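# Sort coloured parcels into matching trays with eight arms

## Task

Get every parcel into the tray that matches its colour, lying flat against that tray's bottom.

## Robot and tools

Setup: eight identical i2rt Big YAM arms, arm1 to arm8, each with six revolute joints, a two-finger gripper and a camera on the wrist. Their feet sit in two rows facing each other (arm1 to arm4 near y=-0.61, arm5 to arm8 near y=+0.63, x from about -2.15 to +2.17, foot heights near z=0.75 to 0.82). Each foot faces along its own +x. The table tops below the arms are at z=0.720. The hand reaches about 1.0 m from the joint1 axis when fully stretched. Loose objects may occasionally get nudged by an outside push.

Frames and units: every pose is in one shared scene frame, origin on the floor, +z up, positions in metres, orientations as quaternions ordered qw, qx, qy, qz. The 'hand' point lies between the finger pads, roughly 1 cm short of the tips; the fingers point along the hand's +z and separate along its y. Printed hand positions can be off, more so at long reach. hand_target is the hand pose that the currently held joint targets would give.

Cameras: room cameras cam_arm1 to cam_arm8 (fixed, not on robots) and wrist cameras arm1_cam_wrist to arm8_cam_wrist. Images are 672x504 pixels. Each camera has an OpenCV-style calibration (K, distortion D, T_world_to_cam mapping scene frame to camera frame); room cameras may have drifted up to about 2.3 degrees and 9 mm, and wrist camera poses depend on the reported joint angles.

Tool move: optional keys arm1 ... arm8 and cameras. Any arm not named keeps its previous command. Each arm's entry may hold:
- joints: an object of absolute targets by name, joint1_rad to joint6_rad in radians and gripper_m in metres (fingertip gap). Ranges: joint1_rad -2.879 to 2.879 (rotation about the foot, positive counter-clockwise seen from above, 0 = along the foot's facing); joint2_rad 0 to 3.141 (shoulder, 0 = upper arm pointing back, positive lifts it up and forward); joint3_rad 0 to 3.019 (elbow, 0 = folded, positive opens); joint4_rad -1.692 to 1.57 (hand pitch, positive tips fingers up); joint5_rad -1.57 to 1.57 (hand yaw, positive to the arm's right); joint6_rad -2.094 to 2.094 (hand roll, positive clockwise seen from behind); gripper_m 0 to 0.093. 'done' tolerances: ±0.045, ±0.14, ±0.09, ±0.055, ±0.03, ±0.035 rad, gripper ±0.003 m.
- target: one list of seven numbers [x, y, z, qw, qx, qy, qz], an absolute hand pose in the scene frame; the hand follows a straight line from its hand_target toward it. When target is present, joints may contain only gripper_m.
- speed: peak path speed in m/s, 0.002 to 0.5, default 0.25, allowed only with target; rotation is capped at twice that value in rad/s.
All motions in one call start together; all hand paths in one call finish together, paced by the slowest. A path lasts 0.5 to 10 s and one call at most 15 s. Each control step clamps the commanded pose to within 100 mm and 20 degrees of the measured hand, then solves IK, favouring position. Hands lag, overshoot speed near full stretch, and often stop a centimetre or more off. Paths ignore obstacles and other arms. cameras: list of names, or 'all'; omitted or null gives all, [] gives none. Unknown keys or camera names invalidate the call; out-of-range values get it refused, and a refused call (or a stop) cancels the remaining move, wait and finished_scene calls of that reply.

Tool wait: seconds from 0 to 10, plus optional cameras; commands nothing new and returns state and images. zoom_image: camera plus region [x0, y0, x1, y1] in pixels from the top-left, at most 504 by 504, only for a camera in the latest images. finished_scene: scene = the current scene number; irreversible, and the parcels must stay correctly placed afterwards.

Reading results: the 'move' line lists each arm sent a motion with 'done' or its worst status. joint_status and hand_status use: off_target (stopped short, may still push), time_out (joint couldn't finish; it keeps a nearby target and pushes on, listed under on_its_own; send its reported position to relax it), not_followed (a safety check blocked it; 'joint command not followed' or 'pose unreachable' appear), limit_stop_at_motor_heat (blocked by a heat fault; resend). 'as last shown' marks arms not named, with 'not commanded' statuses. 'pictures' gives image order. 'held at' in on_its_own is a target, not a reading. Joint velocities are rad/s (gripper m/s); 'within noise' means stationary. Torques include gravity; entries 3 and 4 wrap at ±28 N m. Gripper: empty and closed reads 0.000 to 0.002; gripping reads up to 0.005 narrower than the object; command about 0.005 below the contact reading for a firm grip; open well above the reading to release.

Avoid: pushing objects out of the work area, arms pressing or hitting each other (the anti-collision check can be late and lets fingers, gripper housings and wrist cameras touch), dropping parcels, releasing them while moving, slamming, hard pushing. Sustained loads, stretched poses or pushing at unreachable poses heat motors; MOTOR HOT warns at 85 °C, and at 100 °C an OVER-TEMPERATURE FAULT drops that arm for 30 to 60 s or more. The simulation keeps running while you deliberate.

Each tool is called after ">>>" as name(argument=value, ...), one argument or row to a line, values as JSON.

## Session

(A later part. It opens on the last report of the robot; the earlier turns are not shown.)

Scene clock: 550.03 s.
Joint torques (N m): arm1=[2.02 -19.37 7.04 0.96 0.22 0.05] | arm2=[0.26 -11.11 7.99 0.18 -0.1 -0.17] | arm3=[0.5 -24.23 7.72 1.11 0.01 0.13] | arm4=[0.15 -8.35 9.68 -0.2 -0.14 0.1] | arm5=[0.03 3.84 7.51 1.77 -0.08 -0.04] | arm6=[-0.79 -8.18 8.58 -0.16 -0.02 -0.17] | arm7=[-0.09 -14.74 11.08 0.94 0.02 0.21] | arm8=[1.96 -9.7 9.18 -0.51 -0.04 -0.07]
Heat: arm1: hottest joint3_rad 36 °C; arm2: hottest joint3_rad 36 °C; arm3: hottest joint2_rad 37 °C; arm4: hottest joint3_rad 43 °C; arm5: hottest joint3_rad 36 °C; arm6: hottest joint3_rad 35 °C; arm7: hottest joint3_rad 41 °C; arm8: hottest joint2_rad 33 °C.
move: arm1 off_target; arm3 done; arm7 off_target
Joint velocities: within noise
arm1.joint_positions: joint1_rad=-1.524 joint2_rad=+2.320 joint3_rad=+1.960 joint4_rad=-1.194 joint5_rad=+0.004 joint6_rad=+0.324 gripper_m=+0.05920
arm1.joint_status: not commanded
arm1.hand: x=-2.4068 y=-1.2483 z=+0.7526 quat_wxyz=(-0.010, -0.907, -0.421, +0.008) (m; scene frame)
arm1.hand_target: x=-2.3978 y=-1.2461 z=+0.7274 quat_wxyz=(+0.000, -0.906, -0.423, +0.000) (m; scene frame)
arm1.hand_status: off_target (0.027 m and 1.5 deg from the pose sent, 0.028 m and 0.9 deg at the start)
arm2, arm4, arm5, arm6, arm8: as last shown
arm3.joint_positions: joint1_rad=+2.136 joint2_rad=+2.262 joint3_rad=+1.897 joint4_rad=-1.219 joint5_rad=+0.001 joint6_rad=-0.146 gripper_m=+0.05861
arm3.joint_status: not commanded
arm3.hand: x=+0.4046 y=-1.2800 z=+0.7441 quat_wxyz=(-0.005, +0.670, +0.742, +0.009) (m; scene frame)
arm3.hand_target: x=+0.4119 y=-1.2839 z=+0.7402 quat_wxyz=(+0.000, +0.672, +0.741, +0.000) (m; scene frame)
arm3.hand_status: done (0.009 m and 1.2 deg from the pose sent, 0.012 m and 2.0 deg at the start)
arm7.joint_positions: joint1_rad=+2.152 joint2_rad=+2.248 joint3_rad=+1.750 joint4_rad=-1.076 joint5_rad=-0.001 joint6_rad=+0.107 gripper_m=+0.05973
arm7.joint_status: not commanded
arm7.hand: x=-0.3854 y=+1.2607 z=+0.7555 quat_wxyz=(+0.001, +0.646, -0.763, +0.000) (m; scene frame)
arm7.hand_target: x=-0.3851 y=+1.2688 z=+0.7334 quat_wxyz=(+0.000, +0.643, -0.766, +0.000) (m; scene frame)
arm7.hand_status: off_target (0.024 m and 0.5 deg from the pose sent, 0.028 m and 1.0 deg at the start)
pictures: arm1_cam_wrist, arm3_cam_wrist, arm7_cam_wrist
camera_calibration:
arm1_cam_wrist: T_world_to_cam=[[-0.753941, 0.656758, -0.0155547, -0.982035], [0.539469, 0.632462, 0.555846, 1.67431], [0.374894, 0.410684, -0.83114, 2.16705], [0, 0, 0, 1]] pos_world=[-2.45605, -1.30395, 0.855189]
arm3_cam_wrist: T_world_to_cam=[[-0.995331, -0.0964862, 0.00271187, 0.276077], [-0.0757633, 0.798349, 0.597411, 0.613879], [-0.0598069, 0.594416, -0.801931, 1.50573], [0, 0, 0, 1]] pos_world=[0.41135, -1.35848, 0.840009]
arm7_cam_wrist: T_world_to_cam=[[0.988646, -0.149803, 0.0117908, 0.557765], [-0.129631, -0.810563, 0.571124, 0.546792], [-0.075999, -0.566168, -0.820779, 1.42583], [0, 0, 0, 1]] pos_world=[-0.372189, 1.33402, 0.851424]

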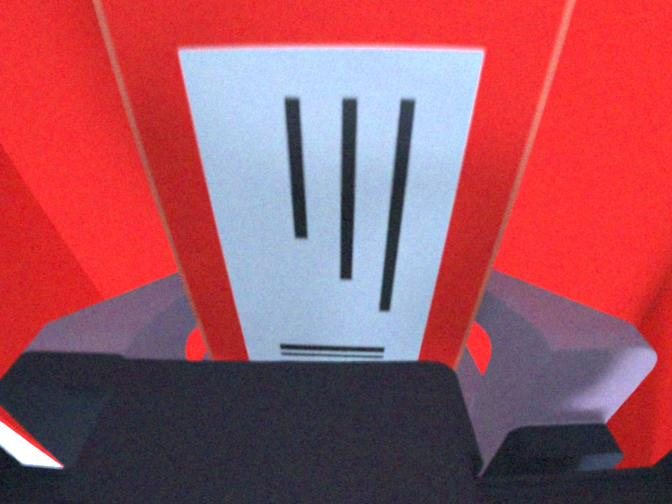

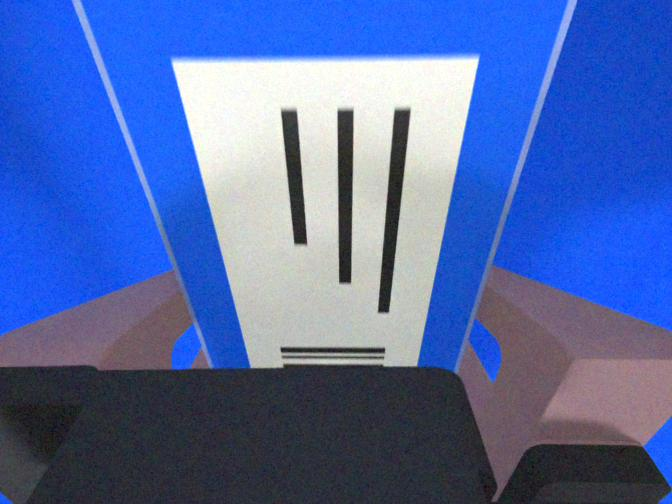

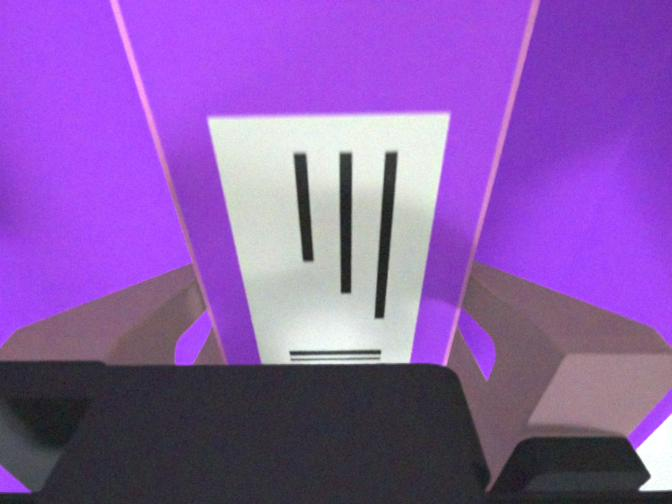

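>>> move(
  arm3={"target":[0.412,-1.284,0.727,0,0.672,0.741,0],"speed":0.04},
  cameras=[],
)

>>> move(
  arm1={"joints":{"gripper_m":0.09}},
  arm3={"joints":{"gripper_m":0.09}},
  arm7={"joints":{"gripper_m":0.09}},
  cameras=[],
)

>>> move(
  arm1={"target":[-2.403,-1.247,0.90,0,0.906,0.423,0]},
  arm3={"target":[0.405,-1.282,0.93,0,0.672,0.741,0]},
  arm7={"target":[-0.385,1.262,0.90,0,-0.643,0.766,0]},
  cameras=["cam_arm1","cam_arm3","cam_arm7"],
)

>>> move(
  arm3={"target":[0.41,-0.994,1.05,0,0.672,0.741,0],"speed":0.4},
  cameras=[],
)

>>> move(
  arm3={"joints":{"joint1_rad":-2.2,"joint6_rad":0.33}},
  cameras=[],
)

>>> move(
  arm3={"target":[1.045,-0.40,0.90,0,0,1,0]},
  cameras=["arm3_cam_wrist","cam_arm3"],
)

Scene clock: 565.30 s.
Joint torques (N m): arm1=[2.61 -19.37 7.05 0.98 0.22 0.06] | arm2=[0.26 -11.11 7.99 0.17 -0.1 -0.17] | arm3=[0.56 -23.06 7.3 1.58 0.01 0.12] | arm4=[0.15 -8.41 9.68 -0.2 -0.14 0.1] | arm5=[-0.15 2.55 7.41 1.81 -0.06 -0.01] | arm6=[-0.73 -8.18 8.55 -0.17 -0.02 -0.17] | arm7=[-0.32 -14.62 11.15 0.94 0.01 0.21] | arm8=[1.79 -9.35 9.17 -0.54 -0.04 -0.06]
Heat: arm1: hottest joint3_rad 34 °C; arm2: hottest joint3_rad 36 °C; arm3: hottest joint2_rad 38 °C; arm4: hottest joint3_rad 43 °C; arm5: hottest joint3_rad 36 °C; arm6: hottest joint3_rad 35 °C; arm7: hottest joint3_rad 43 °C; arm8: hottest joint2_rad 33 °C.
move: arm3 off_target
Joint velocities: within noise
arm1.joint_positions: joint1_rad=-1.524 joint2_rad=+2.320 joint3_rad=+1.960 joint4_rad=-1.193 joint5_rad=+0.004 joint6_rad=+0.324 gripper_m=+0.05920
arm1.joint_status: not commanded
arm1.hand: x=-2.4069 y=-1.2484 z=+0.7526 quat_wxyz=(-0.010, -0.907, -0.421, +0.008) (m; scene frame)
arm1.hand_target: x=-2.3978 y=-1.2462 z=+0.7274 quat_wxyz=(+0.000, -0.906, -0.423, +0.000) (m; scene frame)
arm1.hand_status: not commanded
arm2, arm4, arm5, arm6, arm7, arm8: as last shown
arm3.joint_positions: joint1_rad=+2.136 joint2_rad=+2.260 joint3_rad=+1.890 joint4_rad=-1.208 joint5_rad=+0.001 joint6_rad=-0.146 gripper_m=+0.05861
arm3.joint_status: not commanded
arm3.hand: x=+0.4046 y=-1.2806 z=+0.7435 quat_wxyz=(-0.002, +0.670, +0.742, +0.006) (m; scene frame)
arm3.hand_target: x=+0.4119 y=-1.2835 z=+0.7274 quat_wxyz=(+0.000, +0.672, +0.741, +0.000) (m; scene frame)
arm3.hand_status: off_target (0.018 m and 0.8 deg from the pose sent, 0.019 m and 1.2 deg at the start)
pictures: none
No camera images: "cameras" was empty.

Scene clock: 566.17 s.
Joint torques (N m): arm1=[2.14 -19.84 7.12 0.81 0.21 0.07] | arm2=[0.26 -11.11 7.99 0.18 -0.1 -0.17] | arm3=[0.26 -23.77 8.29 0.58 -0.08 0.12] | arm4=[0.15 -8.35 9.66 -0.21 -0.14 0.1] | arm5=[-0.15 3.43 7.54 1.84 -0.08 -0.02] | arm6=[-0.79 -8.06 8.57 -0.17 -0.02 -0.17] | arm7=[-0.15 -16.26 10.93 0.38 -0.01 0.17] | arm8=[1.96 -9.52 9.24 -0.5 -0.06 -0.05]
Heat: arm1: hottest joint3_rad 34 °C; arm2: hottest joint3_rad 36 °C; arm3: hottest joint2_rad 38 °C; arm4: hottest joint3_rad 43 °C; arm5: hottest joint3_rad 36 °C; arm6: hottest joint3_rad 35 °C; arm7: hottest joint3_rad 43 °C; arm8: hottest joint2_rad 33 °C.
move: arm1 done; arm3 done; arm7 done
Joint velocities: within noise
arm1.joint_positions: joint1_rad=-1.524 joint2_rad=+2.325 joint3_rad=+1.960 joint4_rad=-1.188 joint5_rad=+0.004 joint6_rad=+0.324 gripper_m=+0.08989
arm1.joint_status: all done
arm1.hand: x=-2.4071 y=-1.2491 z=+0.7495 quat_wxyz=(-0.010, -0.907, -0.421, +0.009) (m; scene frame)
arm1.hand_target: x=-2.3979 y=-1.2462 z=+0.7276 quat_wxyz=(+0.000, -0.906, -0.423, +0.000) (m; scene frame)
arm1.hand_status: not commanded
arm2, arm4, arm5, arm6, arm8: as last shown
arm3.joint_positions: joint1_rad=+2.139 joint2_rad=+2.262 joint3_rad=+1.879 joint4_rad=-1.177 joint5_rad=+0.004 joint6_rad=-0.146 gripper_m=+0.08996
arm3.joint_status: all done
arm3.hand: x=+0.4058 y=-1.2832 z=+0.7375 quat_wxyz=(+0.002, +0.670, +0.743, -0.001) (m; scene frame)
arm3.hand_target: x=+0.4120 y=-1.2835 z=+0.7274 quat_wxyz=(+0.000, +0.672, +0.741, +0.000) (m; scene frame)
arm3.hand_status: not commanded
arm7.joint_positions: joint1_rad=+2.150 joint2_rad=+2.269 joint3_rad=+1.752 joint4_rad=-1.060 joint5_rad=+0.000 joint6_rad=+0.111 gripper_m=+0.08994
arm7.joint_status: all done
arm7.hand: x=-0.3845 y=+1.2616 z=+0.7433 quat_wxyz=(+0.002, +0.644, -0.765, +0.001) (m; scene frame)
arm7.hand_target: x=-0.3850 y=+1.2688 z=+0.7335 quat_wxyz=(+0.000, +0.643, -0.766, +0.000) (m; scene frame)
arm7.hand_status: not commanded
pictures: none
No camera images: "cameras" was empty.

Scene clock: 568.00 s.
Joint torques (N m): arm1=[1.96 -19.37 12.52 -0.21 0.17 0.04] | arm2=[0.26 -11.11 7.99 0.18 -0.11 -0.17] | arm3=[-0.38 -23.47 14.09 -0.05 -0.07 0.02] | arm4=[0.15 -8.41 9.68 -0.2 -0.14 0.1] | arm5=[-0.5 3.02 7.5 1.87 -0.1 -0.03] | arm6=[-0.85 -8.06 8.58 -0.14 -0.02 -0.18] | arm7=[-0.21 -17.32 14.53 -0.39 -0.01 0.16] | arm8=[1.9 -9.35 9.21 -0.51 -0.04 -0.05]
Heat: arm1: hottest joint3_rad 35 °C; arm2: hottest joint3_rad 36 °C; arm3: hottest joint2_rad 38 °C; arm4: hottest joint3_rad 43 °C; arm5: hottest joint3_rad 36 °C; arm6: hottest joint3_rad 35 °C; arm7: hottest joint3_rad 43 °C; arm8: hottest joint2_rad 33 °C.
move: arm1 off_target; arm3 off_target; arm7 off_target
Joint velocities: within noise
arm1.joint_positions: joint1_rad=-1.524 joint2_rad=+2.212 joint3_rad=+2.153 joint4_rad=-1.534 joint5_rad=+0.004 joint6_rad=+0.324 gripper_m=+0.08990
arm1.joint_status: not commanded
arm1.hand: x=-2.4028 y=-1.2353 z=+0.8970 quat_wxyz=(+0.004, -0.907, -0.421, -0.006) (m; scene frame)
arm1.hand_target: x=-2.4028 y=-1.2466 z=+0.9001 quat_wxyz=(-0.001, -0.906, -0.423, +0.001) (m; scene frame)
arm1.hand_status: off_target (0.012 m and 0.8 deg from the pose sent, 0.151 m and 1.5 deg at the start)
arm2, arm4, arm5, arm6, arm8: as last shown
arm3.joint_positions: joint1_rad=+2.139 joint2_rad=+2.144 joint3_rad=+2.136 joint4_rad=-1.598 joint5_rad=+0.004 joint6_rad=-0.146 gripper_m=+0.08997
arm3.joint_status: not commanded
arm3.hand: x=+0.4055 y=-1.2696 z=+0.9107 quat_wxyz=(-0.013, +0.669, +0.743, +0.016) (m; scene frame)
arm3.hand_target: x=+0.4050 y=-1.2809 z=+0.9299 quat_wxyz=(+0.000, +0.672, +0.741, +0.000) (m; scene frame)
arm3.hand_status: off_target (0.023 m and 2.4 deg from the pose sent, 0.193 m and 0.4 deg at the start; pose on its path clipped on 13 of 55 steps)
arm7.joint_positions: joint1_rad=+2.150 joint2_rad=+2.104 joint3_rad=+1.850 joint4_rad=-1.361 joint5_rad=+0.000 joint6_rad=+0.111 gripper_m=+0.08994
arm7.joint_status: not commanded
arm7.hand: x=-0.3854 y=+1.2452 z=+0.8813 quat_wxyz=(+0.015, +0.644, -0.765, +0.015) (m; scene frame)
arm7.hand_target: x=-0.3850 y=+1.2610 z=+0.9004 quat_wxyz=(+0.000, +0.643, -0.766, -0.001) (m; scene frame)
arm7.hand_status: off_target (0.025 m and 2.4 deg from the pose sent, 0.157 m and 0.3 deg at the start)
pictures: cam_arm1, cam_arm3, cam_arm7

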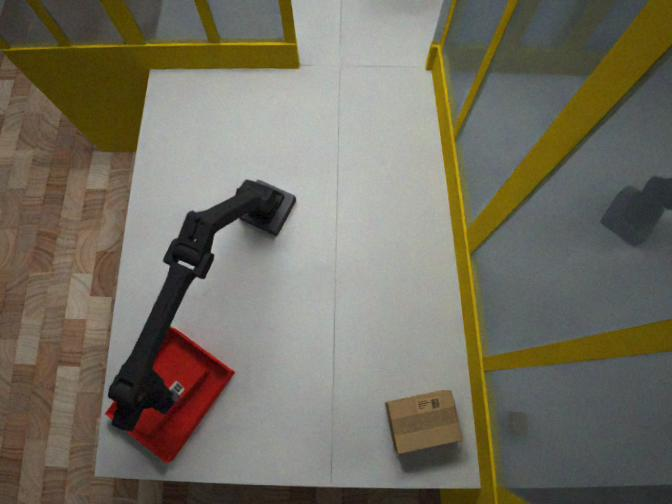

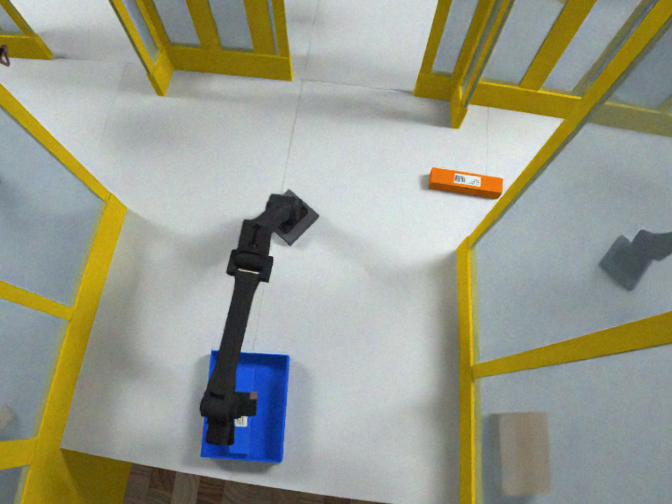

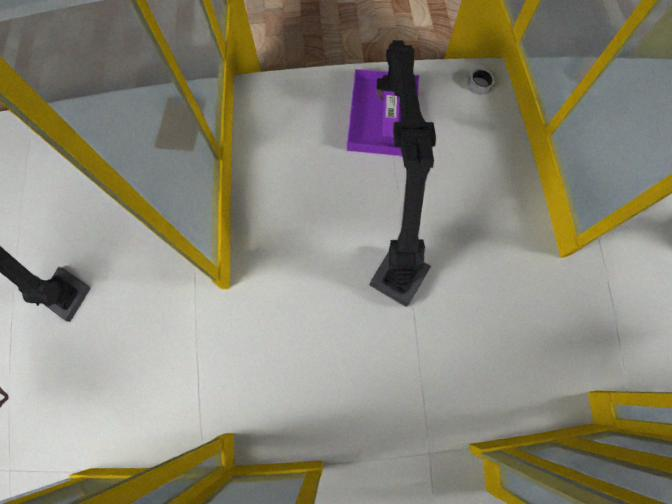

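Scene clock: 569.70 s.
Joint torques (N m): arm1=[2.32 -19.37 12.41 -0.24 0.19 0.04] | arm2=[0.26 -11.16 7.99 0.17 -0.1 -0.17] | arm3=[-1.67 -11.34 9.39 -0.24 -0.07 -0.15] | arm4=[0.15 -8.41 9.68 -0.2 -0.14 0.1] | arm5=[-0.32 2.55 7.45 1.85 -0.1 -0.06] | arm6=[-0.79 -8.18 8.58 -0.14 -0.02 -0.17] | arm7=[-0.21 -17.32 14.46 -0.38 -0.01 0.16] | arm8=[2.14 -9.41 9.21 -0.51 -0.04 -0.05]
Heat: arm1: hottest joint3_rad 35 °C; arm2: hottest joint3_rad 36 °C; arm3: hottest joint2_rad 38 °C; arm4: hottest joint3_rad 43 °C; arm5: hottest joint3_rad 36 °C; arm6: hottest joint3_rad 35 °C; arm7: hottest joint3_rad 43 °C; arm8: hottest joint2_rad 33 °C.
move: arm3 done
Joint velocities: within noise
arm1, arm2, arm4, arm5, arm6, arm7, arm8: as last shown
arm3.joint_positions: joint1_rad=+2.137 joint2_rad=+1.332 joint3_rad=+1.416 joint4_rad=-1.637 joint5_rad=+0.004 joint6_rad=-0.146 gripper_m=+0.08997
arm3.joint_status: not commanded
arm3.hand: x=+0.4157 y=-0.9962 z=+1.0499 quat_wxyz=(+0.004, +0.670, +0.742, -0.004) (m; scene frame)
arm3.hand_target: x=+0.4101 y=-0.9939 z=+1.0500 quat_wxyz=(+0.000, +0.672, +0.741, +0.000) (m; scene frame)
arm3.hand_status: done (0.006 m and 0.7 deg from the pose sent, 0.309 m and 2.4 deg at the start; pose on its path clipped on 7 of 51 steps)
pictures: none
No camera images: "cameras" was empty.

Scene clock: 573.47 s.
Joint torques (N m): arm1=[2.08 -19.6 12.45 -0.05 0.18 0.03] | arm2=[0.26 -11.11 8.01 0.18 -0.1 -0.17] | arm3=[-0.09 -11.28 9.35 -0.17 -0.13 0.11] | arm4=[0.15 -8.41 9.68 -0.2 -0.15 0.1] | arm5=[-0.21 3.02 7.39 1.98 -0.11 -0.04] | arm6=[-0.73 -8.12 8.59 -0.17 -0.02 -0.17] | arm7=[-0.26 -17.26 14.5 -0.36 -0.01 0.16] | arm8=[1.79 -9.58 9.14 -0.53 -0.03 -0.04]
Heat: arm1: hottest joint3_rad 36 °C; arm2: hottest joint3_rad 36 °C; arm3: hottest joint2_rad 37 °C; arm4: hottest joint3_rad 43 °C; arm5: hottest joint3_rad 36 °C; arm6: hottest joint3_rad 35 °C; arm7: hottest joint3_rad 44 °C; arm8: hottest joint2_rad 33 °C.
move: arm3 done
Joint velocities: within noise
arm1, arm7: as last shown
arm2.joint_positions: joint1_rad=-1.393 joint2_rad=+1.336 joint3_rad=+1.301 joint4_rad=-1.518 joint5_rad=+0.002 joint6_rad=-0.471 gripper_m=+0.08993
arm2.joint_status: not commanded
arm2.hand: x=-0.6744 y=-0.2819 z=+1.0531 quat_wxyz=(-0.009, +0.703, -0.711, -0.002) (m; scene frame)
arm2.hand_target: x=-0.6760 y=-0.2840 z=+1.0500 quat_wxyz=(+0.000, +0.707, -0.707, +0.000) (m; scene frame)
arm2.hand_status: not commanded
arm3.joint_positions: joint1_rad=-2.207 joint2_rad=+1.332 joint3_rad=+1.416 joint4_rad=-1.637 joint5_rad=+0.006 joint6_rad=+0.316 gripper_m=+0.09003
arm3.joint_status: all done
arm3.hand: x=+0.7973 y=-0.4929 z=+1.0550 quat_wxyz=(-0.012, +0.004, -1.000, -0.003) (m; scene frame)
arm3.hand_target: x=+0.7945 y=-0.4909 z=+1.0552 quat_wxyz=(-0.007, +0.001, -1.000, -0.002) (m; scene frame)
arm3.hand_status: not commanded
arm4.joint_positions: joint1_rad=+0.299 joint2_rad=+1.343 joint3_rad=+1.417 joint4_rad=-1.633 joint5_rad=+0.014 joint6_rad=-0.306 gripper_m=+0.08992
arm4.joint_status: not commanded
arm4.hand: x=+1.8154 y=-0.2427 z=+1.0459 quat_wxyz=(-0.001, +0.702, -0.712, +0.003) (m; scene frame)
arm4.hand_target: x=+1.8137 y=-0.2458 z=+1.0419 quat_wxyz=(+0.008, +0.700, -0.714, +0.007) (m; scene frame)
arm4.hand_status: not commanded
arm5.joint_positions: joint1_rad=+0.633 joint2_rad=+0.625 joint3_rad=+1.427 joint4_rad=-1.371 joint5_rad=+0.120 joint6_rad=-0.097 gripper_m=+0.09397
arm5.joint_status: not commanded
arm5.hand: x=+1.9442 y=+0.5781 z=+1.3387 quat_wxyz=(+0.011, +0.859, +0.177, -0.479) (m; scene frame)
arm5.hand_target: x=+1.9468 y=+0.5774 z=+1.3512 quat_wxyz=(+0.015, +0.852, +0.178, -0.492) (m; scene frame)
arm5.hand_status: not commanded
arm6.joint_positions: joint1_rad=-1.340 joint2_rad=+1.351 joint3_rad=+1.244 joint4_rad=-1.467 joint5_rad=+0.000 joint6_rad=-0.380 gripper_m=+0.08987
arm6.joint_status: not commanded
arm6.hand: x=+0.7048 y=+0.2724 z=+1.0456 quat_wxyz=(+0.001, -0.709, -0.705, -0.001) (m; scene frame)
arm6.hand_target: x=+0.7051 y=+0.2750 z=+1.0500 quat_wxyz=(+0.000, -0.707, -0.707, +0.000) (m; scene frame)
arm6.hand_status: not commanded
arm8.joint_positions: joint1_rad=+0.475 joint2_rad=+1.336 joint3_rad=+1.405 joint4_rad=-1.623 joint5_rad=-0.001 joint6_rad=-0.128 gripper_m=+0.08992
arm8.joint_status: not commanded
arm8.hand: x=-1.7115 y=+0.2741 z=+1.0529 quat_wxyz=(-0.006, -0.708, -0.706, +0.006) (m; scene frame)
arm8.hand_target: x=-1.7110 y=+0.2770 z=+1.0500 quat_wxyz=(+0.000, -0.707, -0.707, +0.000) (m; scene frame)
arm8.hand_status: not commanded
pictures: none
No camera images: "cameras" was empty.

Scene clock: 575.67 s.
Joint torques (N m): arm1=[2.08 -19.25 12.41 -0.18 0.2 0] | arm2=[0.26 -11.11 7.99 0.18 -0.11 -0.17] | arm3=[0.5 -22.36 13.98 -0.16 -0.23 0.12] | arm4=[0.15 -8.35 9.68 -0.21 -0.14 0.1] | arm5=[-0.03 2.26 7.54 1.85 -0.08 -0.03] | arm6=[-0.73 -8.18 8.57 -0.16 -0.02 -0.18] | arm7=[-0.15 -17.38 14.5 -0.38 0 0.15] | arm8=[2.2 -9.58 9.17 -0.5 -0.04 -0.04]
Heat: arm1: hottest joint3_rad 37 °C; arm2: hottest joint3_rad 36 °C; arm3: hottest joint2_rad 37 °C; arm4: hottest joint3_rad 43 °C; arm5: hottest joint3_rad 36 °C; arm6: hottest joint3_rad 35 °C; arm7: hottest joint3_rad 45 °C; arm8: hottest joint2_rad 33 °C.
move: arm3 off_target
Joint velocities: within noise
arm1, arm2, arm4, arm5, arm6, arm7, arm8: as last shown
arm3.joint_positions: joint1_rad=-2.206 joint2_rad=+2.080 joint3_rad=+1.928 joint4_rad=-1.467 joint5_rad=+0.006 joint6_rad=+0.320 gripper_m=+0.09003
arm3.joint_status: not commanded
arm3.hand: x=+1.0336 y=-0.4125 z=+0.8806 quat_wxyz=(+0.019, +0.002, -1.000, +0.008) (m; scene frame)
arm3.hand_target: x=+1.0439 y=-0.4004 z=+0.9001 quat_wxyz=(+0.000, +0.000, -1.000, -0.001) (m; scene frame)
arm3.hand_status: off_target (0.026 m and 2.4 deg from the pose sent, 0.307 m and 1.5 deg at the start)
arm6.joint_positions: joint1_rad=-1.340 joint2_rad=+1.351 joint3_rad=+1.244 joint4_rad=-1.467 joint5_rad=+0.000 joint6_rad=-0.381 gripper_m=+0.08987
pictures: arm3_cam_wrist, cam_arm3
camera_calibration:
arm3_cam_wrist: T_world_to_cam=[[0.000478709, -0.999686, 0.0250608, -0.436091], [-0.790302, 0.014977, 0.612535, 0.289483], [-0.612718, -0.0200988, -0.790046, 1.44477], [0, 0, 0, 1]] pos_world=[1.11422, -0.411251, 0.975043]

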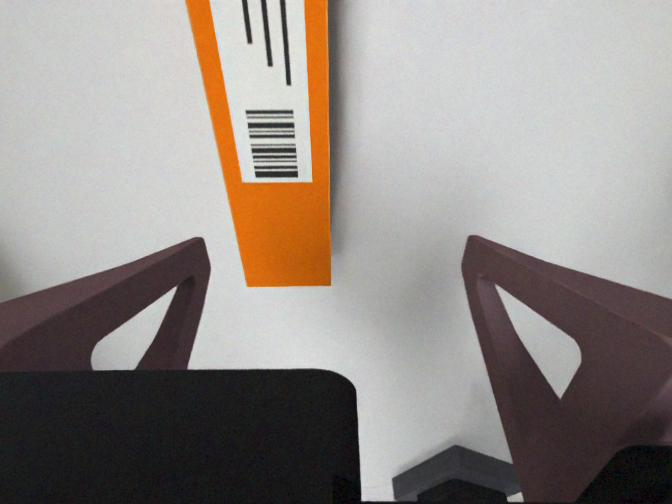

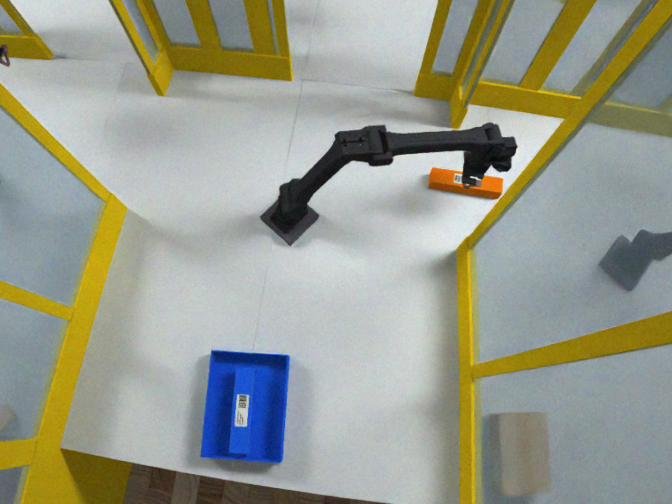

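>>> move(
  arm3={"target":[1.135,-0.372,0.86,0,0,1,0]},
  arm1={"target":[-2.3,-0.953,1.05,0,0.906,0.423,0]},
  arm7={"target":[-0.398,0.993,1.05,0,-0.643,0.766,0]},
  cameras=["arm3_cam_wrist","cam_arm1","cam_arm7"],
)

Scene clock: 591.30 s.
Joint torques (N m): arm1=[0.32 -8.18 7.88 -0.16 0.18 -0.08] | arm2=[0.26 -11.11 7.99 0.18 -0.1 -0.17] | arm3=[0.21 -25.64 14.42 -0.32 -0.2 0.08] | arm4=[0.15 -8.35 9.66 -0.2 -0.14 0.1] | arm5=[0.03 3.31 7.43 1.72 -0.07 -0.05] | arm6=[-0.73 -8.12 8.58 -0.14 -0.02 -0.18] | arm7=[-0.79 -8.88 9.01 -0.24 -0.01 0.1] | arm8=[2.2 -9.64 9.16 -0.47 -0.01 -0.05]
Heat: arm1: hottest joint3_rad 40 °C; arm2: hottest joint3_rad 36 °C; arm3: hottest joint2_rad 37 °C; arm4: hottest joint3_rad 43 °C; arm5: hottest joint3_rad 36 °C; arm6: hottest joint3_rad 35 °C; arm7: hottest joint3_rad 47 °C; arm8: hottest joint2_rad 33 °C.
move: arm1 done; arm3 off_target; arm7 done
Joint velocities: within noise
arm1.joint_positions: joint1_rad=-1.529 joint2_rad=+1.327 joint3_rad=+1.378 joint4_rad=-1.599 joint5_rad=+0.004 joint6_rad=+0.310 gripper_m=+0.08990
arm1.joint_status: not commanded
arm1.hand: x=-2.2965 y=-0.9585 z=+1.0573 quat_wxyz=(-0.012, -0.905, -0.425, +0.011) (m; scene frame)
arm1.hand_target: x=-2.2999 y=-0.9530 z=+1.0501 quat_wxyz=(+0.000, -0.906, -0.423, +0.000) (m; scene frame)
arm1.hand_status: done (0.010 m and 1.8 deg from the pose sent, 0.337 m and 0.8 deg at the start)
arm2, arm4, arm5, arm6, arm8: as last shown
arm3.joint_positions: joint1_rad=-2.206 joint2_rad=+2.453 joint3_rad=+2.505 joint4_rad=-1.658 joint5_rad=+0.006 joint6_rad=+0.320 gripper_m=+0.09003
arm3.joint_status: not commanded
arm3.hand: x=+1.1273 y=-0.3809 z=+0.8495 quat_wxyz=(+0.013, +0.002, -1.000, +0.006) (m; scene frame)
arm3.hand_target: x=+1.1342 y=-0.3723 z=+0.8600 quat_wxyz=(-0.001, +0.000, -1.000, -0.001) (m; scene frame)
arm3.hand_status: off_target (0.016 m and 1.7 deg from the pose sent, 0.111 m and 2.4 deg at the start)
arm7.joint_positions: joint1_rad=+2.150 joint2_rad=+1.335 joint3_rad=+1.297 joint4_rad=-1.514 joint5_rad=+0.000 joint6_rad=+0.111 gripper_m=+0.08994
arm7.joint_status: not commanded
arm7.hand: x=-0.4000 y=+0.9992 z=+1.0542 quat_wxyz=(-0.007, +0.644, -0.765, -0.008) (m; scene frame)
arm7.hand_target: x=-0.3980 y=+0.9931 z=+1.0500 quat_wxyz=(+0.000, +0.643, -0.766, +0.000) (m; scene frame)
arm7.hand_status: done (0.008 m and 1.2 deg from the pose sent, 0.304 m and 2.4 deg at the start)
pictures: arm3_cam_wrist, cam_arm1, cam_arm7
camera_calibration:
arm3_cam_wrist: T_world_to_cam=[[0.000156548, -0.999778, 0.0210498, -0.39999], [-0.797553, 0.0125735, 0.603118, 0.397333], [-0.603249, -0.0168828, -0.797375, 1.47497], [0, 0, 0, 1]] pos_world=[1.20673, -0.379996, 0.944881]

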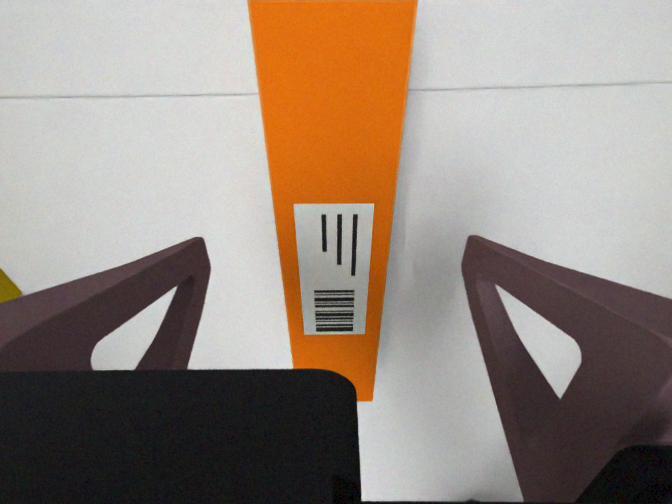

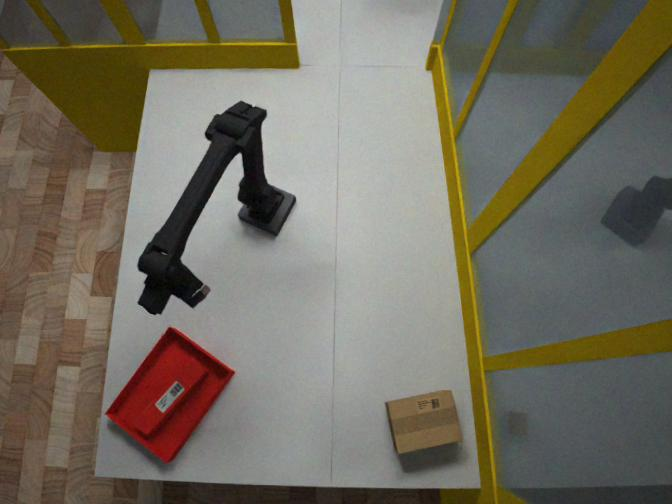

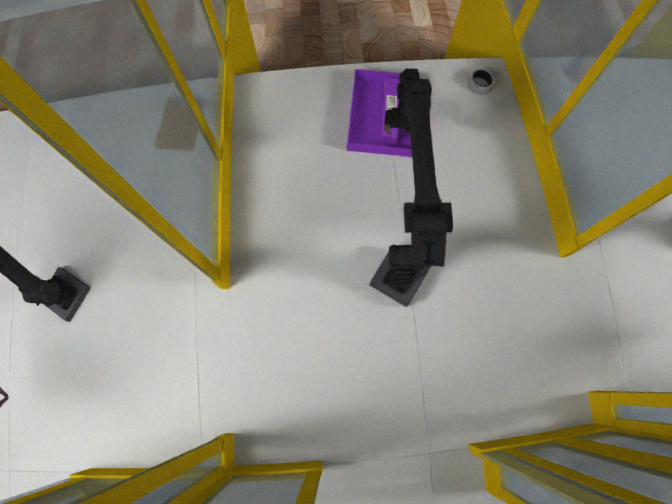

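>>> move(
  arm3={"target":[1.145,-0.372,0.79,0,0,1,0],"speed":0.15},
  cameras=[],
)

>>> move(
  arm3={"target":[1.145,-0.372,0.742,0,0,1,0],"speed":0.1},
  cameras=["arm3_cam_wrist"],
)

Scene clock: 599.07 s.
Joint torques (N m): arm1=[0.15 -7.59 7.92 -0.08 0.23 -0.06] | arm2=[0.26 -11.11 7.98 0.18 -0.1 -0.17] | arm3=[-0.15 -26.75 10.71 0.5 -0.2 0.03] | arm4=[0.21 -8.41 9.68 -0.21 -0.14 0.1] | arm5=[-0.38 3.31 7.41 1.7 -0.11 -0.05] | arm6=[-0.79 -8.18 8.57 -0.16 -0.02 -0.17] | arm7=[-0.85 -8.82 8.98 -0.24 -0.01 0.1] | arm8=[1.73 -9.52 9.14 -0.51 -0.03 -0.05]
Heat: arm1: hottest joint3_rad 39 °C; arm2: hottest joint3_rad 36 °C; arm3: hottest joint2_rad 38 °C; arm4: hottest joint3_rad 43 °C; arm5: hottest joint3_rad 36 °C; arm6: hottest joint3_rad 35 °C; arm7: hottest joint3_rad 46 °C; arm8: hottest joint2_rad 33 °C.
move: arm3 done
Joint velocities: within noise
arm1, arm2, arm4, arm5, arm6, arm7, arm8: as last shown
arm3.joint_positions: joint1_rad=-2.206 joint2_rad=+2.520 joint3_rad=+2.461 joint4_rad=-1.546 joint5_rad=+0.006 joint6_rad=+0.320 gripper_m=+0.09003
arm3.joint_status: not commanded
arm3.hand: x=+1.1392 y=-0.3766 z=+0.7848 quat_wxyz=(+0.012, +0.002, -1.000, +0.005) (m; scene frame)
arm3.hand_target: x=+1.1448 y=-0.3721 z=+0.7901 quat_wxyz=(+0.000, +0.000, -1.000, +0.000) (m; scene frame)
arm3.hand_status: done (0.009 m and 1.5 deg from the pose sent, 0.063 m and 1.7 deg at the start)
pictures: none
No camera images: "cameras" was empty.

Scene clock: 600.20 s.
Joint torques (N m): arm1=[0.5 -8 7.92 -0.21 0.18 -0.06] | arm2=[0.26 -11.16 7.99 0.18 -0.1 -0.17] | arm3=[-0.26 -26.52 9.39 0.62 -0.18 0.03] | arm4=[0.15 -8.35 9.68 -0.21 -0.14 0.1] | arm5=[-0.5 3.31 7.45 1.84 -0.07 -0.01] | arm6=[-0.73 -8.12 8.57 -0.14 -0.03 -0.18] | arm7=[-0.91 -8.94 8.98 -0.24 -0.02 0.09] | arm8=[1.79 -9.41 9.11 -0.47 -0.04 -0.05]
Heat: arm1: hottest joint3_rad 39 °C; arm2: hottest joint3_rad 36 °C; arm3: hottest joint2_rad 38 °C; arm4: hottest joint3_rad 43 °C; arm5: hottest joint3_rad 36 °C; arm6: hottest joint3_rad 35 °C; arm7: hottest joint3_rad 46 °C; arm8: hottest joint2_rad 33 °C.
move: arm3 done
Joint velocities: within noise
arm1, arm2, arm4, arm5, arm6, arm7, arm8: as last shown
arm3.joint_positions: joint1_rad=-2.206 joint2_rad=+2.531 joint3_rad=+2.390 joint4_rad=-1.442 joint5_rad=+0.006 joint6_rad=+0.320 gripper_m=+0.09003
arm3.joint_status: not commanded
arm3.hand: x=+1.1431 y=-0.3752 z=+0.7493 quat_wxyz=(+0.002, +0.002, -1.000, +0.002) (m; scene frame)
arm3.hand_target: x=+1.1450 y=-0.3720 z=+0.7422 quat_wxyz=(+0.000, +0.000, -1.000, +0.000) (m; scene frame)
arm3.hand_status: done (0.008 m and 0.4 deg from the pose sent, 0.043 m and 1.5 deg at the start)
pictures: arm3_cam_wrist
camera_calibration:
arm3_cam_wrist: T_world_to_cam=[[-0.000319222, -0.999909, 0.0135041, -0.386005], [-0.810871, 0.00816176, 0.585168, 0.497374], [-0.585225, -0.0107633, -0.8108, 1.39645], [0, 0, 0, 1]] pos_world=[1.22042, -0.374999, 0.846406]

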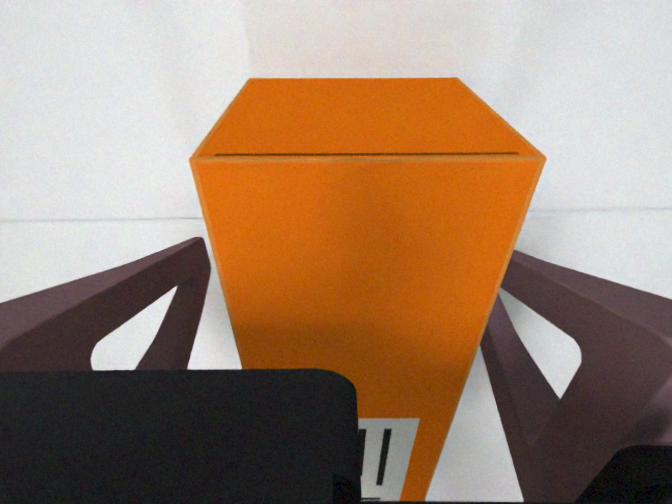

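>>> move(
  arm3={"target":[1.09,-0.381,0.742,0,0,1,0],"speed":0.1},
  cameras=["arm3_cam_wrist"],
)

>>> move(
  arm3={"joints":{"gripper_m":0.045}},
  cameras=[],
)

>>> move(
  arm3={"target":[1.08,-0.381,0.90,0,0,1,0],"speed":0.2},
  cameras=["arm3_cam_wrist","cam_arm3"],
)

Scene clock: 611.10 s.
Joint torques (N m): arm1=[0.44 -7.71 7.91 -0.24 0.19 -0.07] | arm2=[0.26 -11.11 7.99 0.17 -0.1 -0.17] | arm3=[0.67 -26.81 7.56 0.47 0.05 0.12] | arm4=[0.15 -8.41 9.68 -0.21 -0.14 0.1] | arm5=[-0.85 3.19 7.41 1.8 -0.1 -0.05] | arm6=[-0.79 -8.18 8.59 -0.16 -0.02 -0.17] | arm7=[-0.85 -8.88 8.96 -0.24 0 0.09] | arm8=[1.9 -9.52 9.17 -0.58 -0.04 -0.04]
Heat: arm1: hottest joint3_rad 38 °C; arm2: hottest joint3_rad 36 °C; arm3: hottest joint2_rad 37 °C; arm4: hottest joint3_rad 43 °C; arm5: hottest joint3_rad 36 °C; arm6: hottest joint3_rad 35 °C; arm7: hottest joint3_rad 44 °C; arm8: hottest joint2_rad 33 °C.
move: arm3 off_target
Joint velocities: within noise
arm1, arm2, arm4, arm5, arm6, arm7, arm8: as last shown
arm1.hand_target: x=-2.2998 y=-0.9530 z=+1.0501 quat_wxyz=(+0.000, -0.906, -0.423, +0.000) (m; scene frame)
arm3.joint_positions: joint1_rad=-2.206 joint2_rad=+2.359 joint3_rad=+2.024 joint4_rad=-1.259 joint5_rad=+0.000 joint6_rad=+0.325 gripper_m=+0.09003
arm3.joint_status: not commanded
arm3.hand: x=+1.0925 y=-0.3904 z=+0.7347 quat_wxyz=(+0.008, +0.000, -1.000, +0.001) (m; scene frame)
arm3.hand_target: x=+1.0900 y=-0.3811 z=+0.7419 quat_wxyz=(+0.000, +0.000, -1.000, +0.000) (m; scene frame)
arm3.hand_status: off_target (0.012 m and 0.9 deg from the pose sent, 0.054 m and 0.4 deg at the start)
pictures: arm3_cam_wrist
camera_calibration:
arm3_cam_wrist: T_world_to_cam=[[-0.00439353, -0.999931, 0.0108529, -0.394669], [-0.803648, 0.00998923, 0.595021, 0.45061], [-0.595089, -0.00610764, -0.803637, 1.36216], [0, 0, 0, 1]] pos_world=[1.171, -0.390824, 0.830841]

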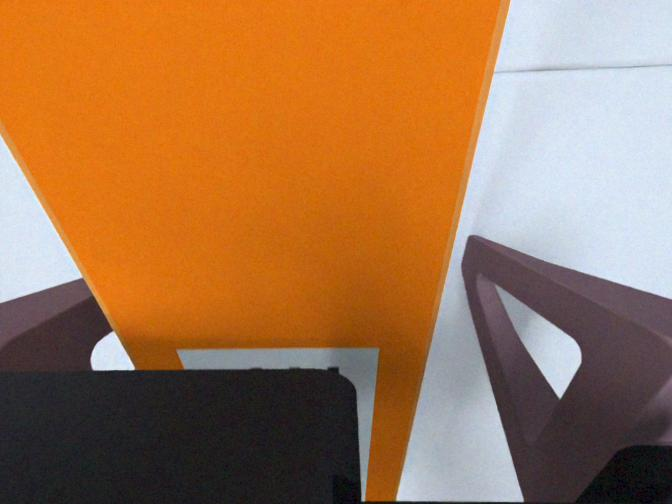

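Scene clock: 611.70 s.
Joint torques (N m): arm1=[0.44 -7.82 7.98 -0.12 0.17 -0.05] | arm2=[0.26 -11.11 7.98 0.18 -0.1 -0.17] | arm3=[0.44 -26.64 7.69 0.44 0.04 0.11] | arm4=[0.21 -8.35 9.68 -0.21 -0.14 0.1] | arm5=[-0.85 3.02 7.47 1.92 -0.09 -0.05] | arm6=[-0.73 -8.12 8.55 -0.17 -0.02 -0.17] | arm7=[-0.91 -8.76 9.01 -0.25 -0.01 0.1] | arm8=[1.96 -9.52 9.18 -0.51 -0.05 -0.04]
Heat: arm1: hottest joint3_rad 38 °C; arm2: hottest joint3_rad 36 °C; arm3: hottest joint2_rad 37 °C; arm4: hottest joint3_rad 43 °C; arm5: hottest joint3_rad 36 °C; arm6: hottest joint3_rad 35 °C; arm7: hottest joint3_rad 44 °C; arm8: hottest joint2_rad 33 °C.
move: arm3 off_target
Joint velocities: within noise
arm1, arm2, arm4, arm5, arm6, arm7, arm8: as last shown
arm3.joint_positions: joint1_rad=-2.203 joint2_rad=+2.358 joint3_rad=+2.023 joint4_rad=-1.259 joint5_rad=+0.000 joint6_rad=+0.325 gripper_m=+0.05860
arm3.joint_status: gripper_m off_target (ended at +0.05863, target +0.04500)
arm3.hand: x=+1.0918 y=-0.3887 z=+0.7348 quat_wxyz=(+0.008, +0.002, -1.000, +0.001) (m; scene frame)
arm3.hand_target: x=+1.0899 y=-0.3810 z=+0.7419 quat_wxyz=(+0.000, +0.000, -1.000, +0.000) (m; scene frame)
arm3.hand_status: not commanded
pictures: none
No camera images: "cameras" was empty.

Scene clock: 613.40 s.
Joint torques (N m): arm1=[0.26 -7.47 8.03 -0.13 0.19 -0.06] | arm2=[0.26 -11.16 7.99 0.17 -0.1 -0.17] | arm3=[0.5 -25.82 14.37 -0.35 0.01 0.13] | arm4=[0.15 -8.41 9.68 -0.2 -0.14 0.1] | arm5=[-0.26 2.73 7.6 1.83 -0.09 -0.08] | arm6=[-0.79 -8.18 8.58 -0.17 -0.02 -0.17] | arm7=[-0.79 -8.94 9.01 -0.21 -0.02 0.08] | arm8=[1.9 -9.35 9.17 -0.49 -0.04 -0.06]
Heat: arm1: hottest joint3_rad 38 °C; arm2: hottest joint3_rad 36 °C; arm3: hottest joint2_rad 37 °C; arm4: hottest joint3_rad 43 °C; arm5: hottest joint3_rad 36 °C; arm6: hottest joint3_rad 35 °C; arm7: hottest joint3_rad 44 °C; arm8: hottest joint2_rad 33 °C.
move: arm3 off_target
Joint velocities: within noise
arm1, arm2, arm4, arm5, arm6, arm7, arm8: as last shown
arm3.joint_positions: joint1_rad=-2.198 joint2_rad=+2.230 joint3_rad=+2.146 joint4_rad=-1.557 joint5_rad=+0.000 joint6_rad=+0.329 gripper_m=+0.05860
arm3.joint_status: not commanded
arm3.hand: x=+1.0688 y=-0.3935 z=+0.8671 quat_wxyz=(+0.031, +0.002, -0.999, +0.008) (m; scene frame)
arm3.hand_target: x=+1.0782 y=-0.3817 z=+0.9001 quat_wxyz=(+0.000, +0.000, -1.000, -0.001) (m; scene frame)
arm3.hand_status: off_target (0.037 m and 3.6 deg from the pose sent, 0.166 m and 0.9 deg at the start; pose on its path clipped on 2 of 51 steps)
pictures: arm3_cam_wrist, cam_arm3
camera_calibration:
arm3_cam_wrist: T_world_to_cam=[[0.0000607027, -0.999647, 0.0265731, -0.417621], [-0.776094, 0.0167103, 0.630396, 0.295294], [-0.630617, -0.0206615, -0.775819, 1.46256], [0, 0, 0, 1]] pos_world=[1.15151, -0.392189, 0.959623]

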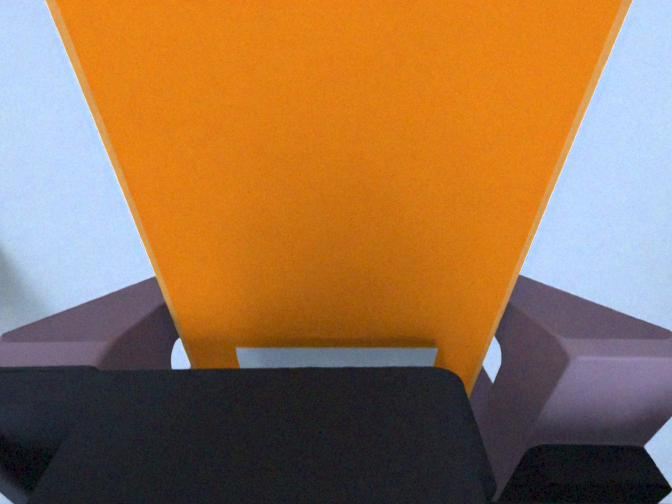

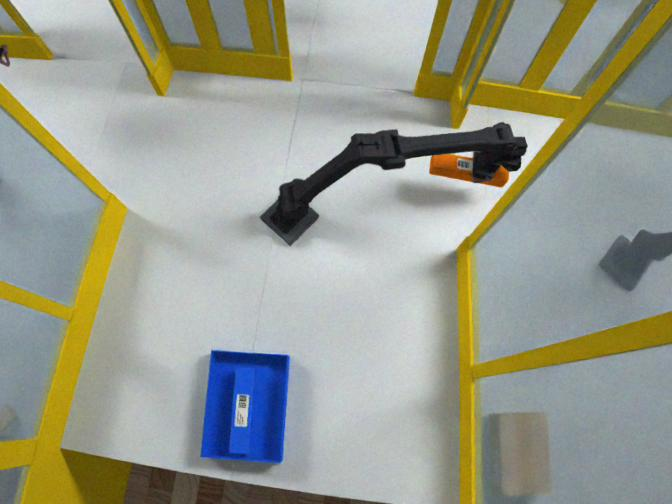

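>>> move(
  arm3={"target":[0.795,-0.491,1.05,0,0,1,0],"speed":0.35},
  cameras=[],
)

>>> move(
  arm3={"joints":{"joint1_rad":-1.223,"joint6_rad":-0.26}},
  cameras=[],
)

>>> move(
  arm3={"target":[0.6,0.03,0.82,0,0.7071,-0.7071,0]},
  cameras=["cam_arm6"],
)

>>> move(
  arm3={"target":[0.6,0.03,0.757,0,0.7071,-0.7071,0],"speed":0.1},
  cameras=["cam_arm6"],
)

Scene clock: 626.23 s.
Joint torques (N m): arm1=[0.38 -8.06 7.97 -0.06 0.19 -0.08] | arm2=[0.26 -11.11 7.99 0.17 -0.1 -0.17] | arm3=[-0.85 -12.16 9.42 -0.24 0.05 -0.04] | arm4=[0.15 -8.41 9.66 -0.2 -0.14 0.1] | arm5=[-0.03 3.19 7.41 1.88 -0.03 -0.03] | arm6=[-0.73 -8.23 8.58 -0.18 -0.02 -0.17] | arm7=[-0.85 -8.82 8.96 -0.21 -0.01 0.08] | arm8=[1.79 -9.64 9.24 -0.47 -0.03 -0.04]
Heat: arm1: hottest joint3_rad 37 °C; arm2: hottest joint3_rad 36 °C; arm3: hottest joint2_rad 38 °C; arm4: hottest joint3_rad 43 °C; arm5: hottest joint3_rad 36 °C; arm6: hottest joint3_rad 36 °C; arm7: hottest joint3_rad 43 °C; arm8: hottest joint2_rad 33 °C.
move: arm3 done
Joint velocities: within noise
arm1, arm7: as last shown
arm2.joint_positions: joint1_rad=-1.393 joint2_rad=+1.336 joint3_rad=+1.301 joint4_rad=-1.518 joint5_rad=+0.002 joint6_rad=-0.471 gripper_m=+0.08993
arm2.joint_status: not commanded
arm2.hand: x=-0.6744 y=-0.2819 z=+1.0531 quat_wxyz=(-0.009, +0.703, -0.711, -0.002) (m; scene frame)
arm2.hand_target: x=-0.6760 y=-0.2840 z=+1.0500 quat_wxyz=(+0.000, +0.707, -0.707, +0.000) (m; scene frame)
arm2.hand_status: not commanded
arm3.joint_positions: joint1_rad=-2.198 joint2_rad=+1.349 joint3_rad=+1.409 joint4_rad=-1.636 joint5_rad=+0.000 joint6_rad=+0.330 gripper_m=+0.05860
arm3.joint_status: not commanded
arm3.hand: x=+0.7974 y=-0.4881 z=+1.0466 quat_wxyz=(+0.000, +0.002, -1.000, -0.002) (m; scene frame)
arm3.hand_target: x=+0.7950 y=-0.4910 z=+1.0500 quat_wxyz=(+0.000, +0.000, -1.000, +0.000) (m; scene frame)
arm3.hand_status: done (0.005 m and 0.3 deg from the pose sent, 0.343 m and 3.6 deg at the start)
arm4.joint_positions: joint1_rad=+0.299 joint2_rad=+1.343 joint3_rad=+1.417 joint4_rad=-1.633 joint5_rad=+0.014 joint6_rad=-0.306 gripper_m=+0.08992
arm4.joint_status: not commanded
arm4.hand: x=+1.8154 y=-0.2427 z=+1.0459 quat_wxyz=(-0.001, +0.702, -0.712, +0.003) (m; scene frame)
arm4.hand_target: x=+1.8137 y=-0.2458 z=+1.0419 quat_wxyz=(+0.008, +0.700, -0.714, +0.007) (m; scene frame)
arm4.hand_status: not commanded
arm5.joint_positions: joint1_rad=+0.633 joint2_rad=+0.625 joint3_rad=+1.427 joint4_rad=-1.371 joint5_rad=+0.120 joint6_rad=-0.097 gripper_m=+0.09397
arm5.joint_status: not commanded
arm5.hand: x=+1.9442 y=+0.5781 z=+1.3387 quat_wxyz=(+0.011, +0.859, +0.177, -0.479) (m; scene frame)
arm5.hand_target: x=+1.9468 y=+0.5774 z=+1.3512 quat_wxyz=(+0.015, +0.852, +0.178, -0.492) (m; scene frame)
arm5.hand_status: not commanded
arm6.joint_positions: joint1_rad=-1.340 joint2_rad=+1.351 joint3_rad=+1.244 joint4_rad=-1.467 joint5_rad=+0.000 joint6_rad=-0.381 gripper_m=+0.08987
arm6.joint_status: not commanded
arm6.hand: x=+0.7048 y=+0.2724 z=+1.0456 quat_wxyz=(+0.001, -0.709, -0.705, -0.001) (m; scene frame)
arm6.hand_target: x=+0.7051 y=+0.2750 z=+1.0500 quat_wxyz=(+0.000, -0.707, -0.707, +0.000) (m; scene frame)
arm6.hand_status: not commanded
arm8.joint_positions: joint1_rad=+0.475 joint2_rad=+1.336 joint3_rad=+1.405 joint4_rad=-1.623 joint5_rad=-0.001 joint6_rad=-0.128 gripper_m=+0.08992
arm8.joint_status: not commanded
arm8.hand: x=-1.7115 y=+0.2741 z=+1.0529 quat_wxyz=(-0.006, -0.708, -0.706, +0.006) (m; scene frame)
arm8.hand_target: x=-1.7110 y=+0.2770 z=+1.0500 quat_wxyz=(+0.000, -0.707, -0.707, +0.000) (m; scene frame)
arm8.hand_status: not commanded
pictures: none
No camera images: "cameras" was empty.

Scene clock: 627.83 s.
Joint torques (N m): arm1=[0.44 -8 7.88 -0.03 0.22 -0.08] | arm2=[0.26 -11.11 7.99 0.17 -0.1 -0.17] | arm3=[0.26 -12.1 9.43 -0.27 -0.06 -0.23] | arm4=[0.15 -8.35 9.68 -0.2 -0.14 0.1] | arm5=[-0.56 2.96 7.54 1.81 -0.14 -0.06] | arm6=[-0.67 -8.12 8.57 -0.13 -0.02 -0.18] | arm7=[-0.85 -8.82 8.99 -0.27 -0.01 0.08] | arm8=[1.67 -9.47 9.2 -0.51 -0.04 -0.04]
Heat: arm1: hottest joint3_rad 37 °C; arm2: hottest joint3_rad 36 °C; arm3: hottest joint2_rad 37 °C; arm4: hottest joint3_rad 43 °C; arm5: hottest joint3_rad 36 °C; arm6: hottest joint3_rad 36 °C; arm7: hottest joint3_rad 43 °C; arm8: hottest joint2_rad 33 °C.
move: arm3 done
Joint velocities: within noise
arm1, arm2, arm4, arm5, arm6, arm7, arm8: as last shown
arm3.joint_positions: joint1_rad=-1.234 joint2_rad=+1.349 joint3_rad=+1.409 joint4_rad=-1.636 joint5_rad=+0.002 joint6_rad=-0.243 gripper_m=+0.05864
arm3.joint_status: all done
arm3.hand: x=+0.5386 y=-0.2434 z=+1.0466 quat_wxyz=(-0.002, +0.696, -0.718, +0.002) (m; scene frame)
arm3.hand_target: x=+0.5338 y=-0.2453 z=+1.0500 quat_wxyz=(-0.002, +0.706, -0.708, +0.003) (m; scene frame)
arm3.hand_status: not commanded
pictures: none
No camera images: "cameras" was empty.

Scene clock: 630.27 s.
Joint torques (N m): arm1=[0.5 -7.82 7.98 -0.09 0.18 -0.07] | arm2=[0.26 -11.16 7.99 0.18 -0.1 -0.17] | arm3=[0.5 -23.36 13.67 -0.39 -0.26 -0.13] | arm4=[0.21 -8.41 9.68 -0.2 -0.14 0.1] | arm5=[-0.32 2.9 7.5 1.84 -0.08 -0.01] | arm6=[-0.73 -8.18 8.58 -0.14 -0.02 -0.18] | arm7=[-0.85 -8.7 9.03 -0.29 0 0.09] | arm8=[1.67 -9.35 9.24 -0.53 -0.02 -0.06]
Heat: arm1: hottest joint3_rad 37 °C; arm2: hottest joint3_rad 36 °C; arm3: hottest joint2_rad 37 °C; arm4: hottest joint3_rad 43 °C; arm5: hottest joint3_rad 36 °C; arm6: hottest joint3_rad 36 °C; arm7: hottest joint3_rad 43 °C; arm8: hottest joint2_rad 33 °C.
move: arm3 off_target
Joint velocities: within noise
arm1.joint_positions: joint1_rad=-1.529 joint2_rad=+1.327 joint3_rad=+1.378 joint4_rad=-1.599 joint5_rad=+0.004 joint6_rad=+0.310 gripper_m=+0.08990
arm1.joint_status: not commanded
arm1.hand: x=-2.2965 y=-0.9585 z=+1.0573 quat_wxyz=(-0.012, -0.905, -0.425, +0.011) (m; scene frame)
arm1.hand_target: x=-2.2998 y=-0.9530 z=+1.0501 quat_wxyz=(+0.000, -0.906, -0.423, +0.000) (m; scene frame)
arm1.hand_status: not commanded
arm2, arm4, arm5, arm6, arm8: as last shown
arm3.joint_positions: joint1_rad=-1.226 joint2_rad=+2.175 joint3_rad=+1.871 joint4_rad=-1.316 joint5_rad=-0.001 joint6_rad=-0.243 gripper_m=+0.05864
arm3.joint_status: not commanded
arm3.hand: x=+0.6047 y=+0.0105 z=+0.8000 quat_wxyz=(+0.017, +0.699, -0.715, +0.012) (m; scene frame)
arm3.hand_target: x=+0.5995 y=+0.0289 z=+0.8202 quat_wxyz=(+0.000, +0.707, -0.707, +0.000) (m; scene frame)
arm3.hand_status: off_target (0.028 m and 2.7 deg from the pose sent, 0.360 m and 1.8 deg at the start)
arm7.joint_positions: joint1_rad=+2.150 joint2_rad=+1.335 joint3_rad=+1.297 joint4_rad=-1.514 joint5_rad=+0.000 joint6_rad=+0.111 gripper_m=+0.08994
arm7.joint_status: not commanded
arm7.hand: x=-0.4000 y=+0.9992 z=+1.0542 quat_wxyz=(-0.007, +0.644, -0.765, -0.008) (m; scene frame)
arm7.hand_target: x=-0.3980 y=+0.9931 z=+1.0500 quat_wxyz=(+0.000, +0.643, -0.766, +0.000) (m; scene frame)
arm7.hand_status: not commanded
pictures: cam_arm6

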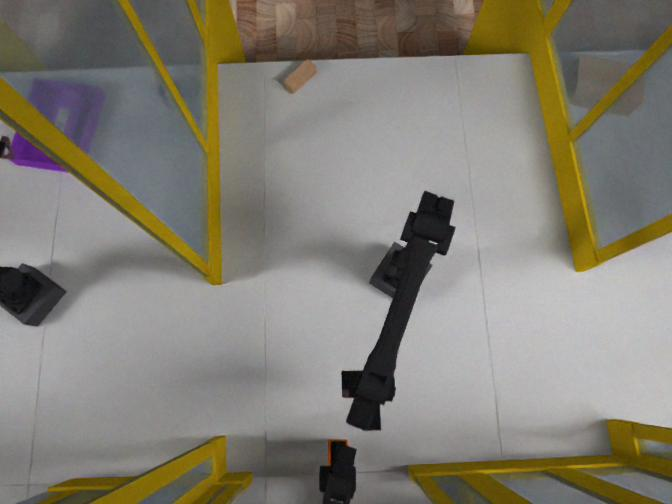

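Scene clock: 631.57 s.
Joint torques (N m): arm1=[-0.15 -7.94 8.01 -0.09 0.2 -0.08] | arm2=[0.26 -11.16 7.99 0.18 -0.1 -0.17] | arm3=[0.44 -23.65 9.03 0.58 -0.26 -0.12] | arm4=[0.21 -8.41 9.68 -0.2 -0.14 0.1] | arm5=[-0.5 2.96 7.51 1.83 -0.1 -0.05] | arm6=[-0.79 -8.23 8.58 -0.17 -0.02 -0.17] | arm7=[-0.85 -8.7 9.02 -0.25 -0.01 0.09] | arm8=[1.9 -9.47 9.24 -0.5 -0.04 -0.05]
Heat: arm1: hottest joint3_rad 37 °C; arm2: hottest joint3_rad 36 °C; arm3: hottest joint2_rad 37 °C; arm4: hottest joint3_rad 43 °C; arm5: hottest joint3_rad 36 °C; arm6: hottest joint3_rad 36 °C; arm7: hottest joint3_rad 43 °C; arm8: hottest joint2_rad 33 °C.
move: arm3 off_target
Joint velocities: within noise
arm1, arm2, arm4, arm5, arm6, arm7, arm8: as last shown
arm3.joint_positions: joint1_rad=-1.226 joint2_rad=+2.233 joint3_rad=+1.854 joint4_rad=-1.215 joint5_rad=-0.001 joint6_rad=-0.243 gripper_m=+0.05864
arm3.joint_status: not commanded
arm3.hand: x=+0.6081 y=+0.0224 z=+0.7564 quat_wxyz=(+0.006, +0.699, -0.715, +0.006) (m; scene frame)
arm3.hand_target: x=+0.5999 y=+0.0299 z=+0.7570 quat_wxyz=(+0.000, +0.707, -0.707, +0.000) (m; scene frame)
arm3.hand_status: off_target (0.011 m and 1.6 deg from the pose sent, 0.048 m and 2.7 deg at the start)
pictures: cam_arm6

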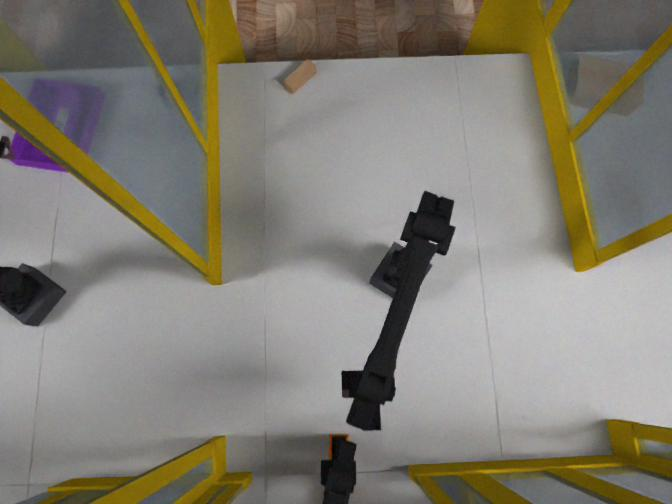

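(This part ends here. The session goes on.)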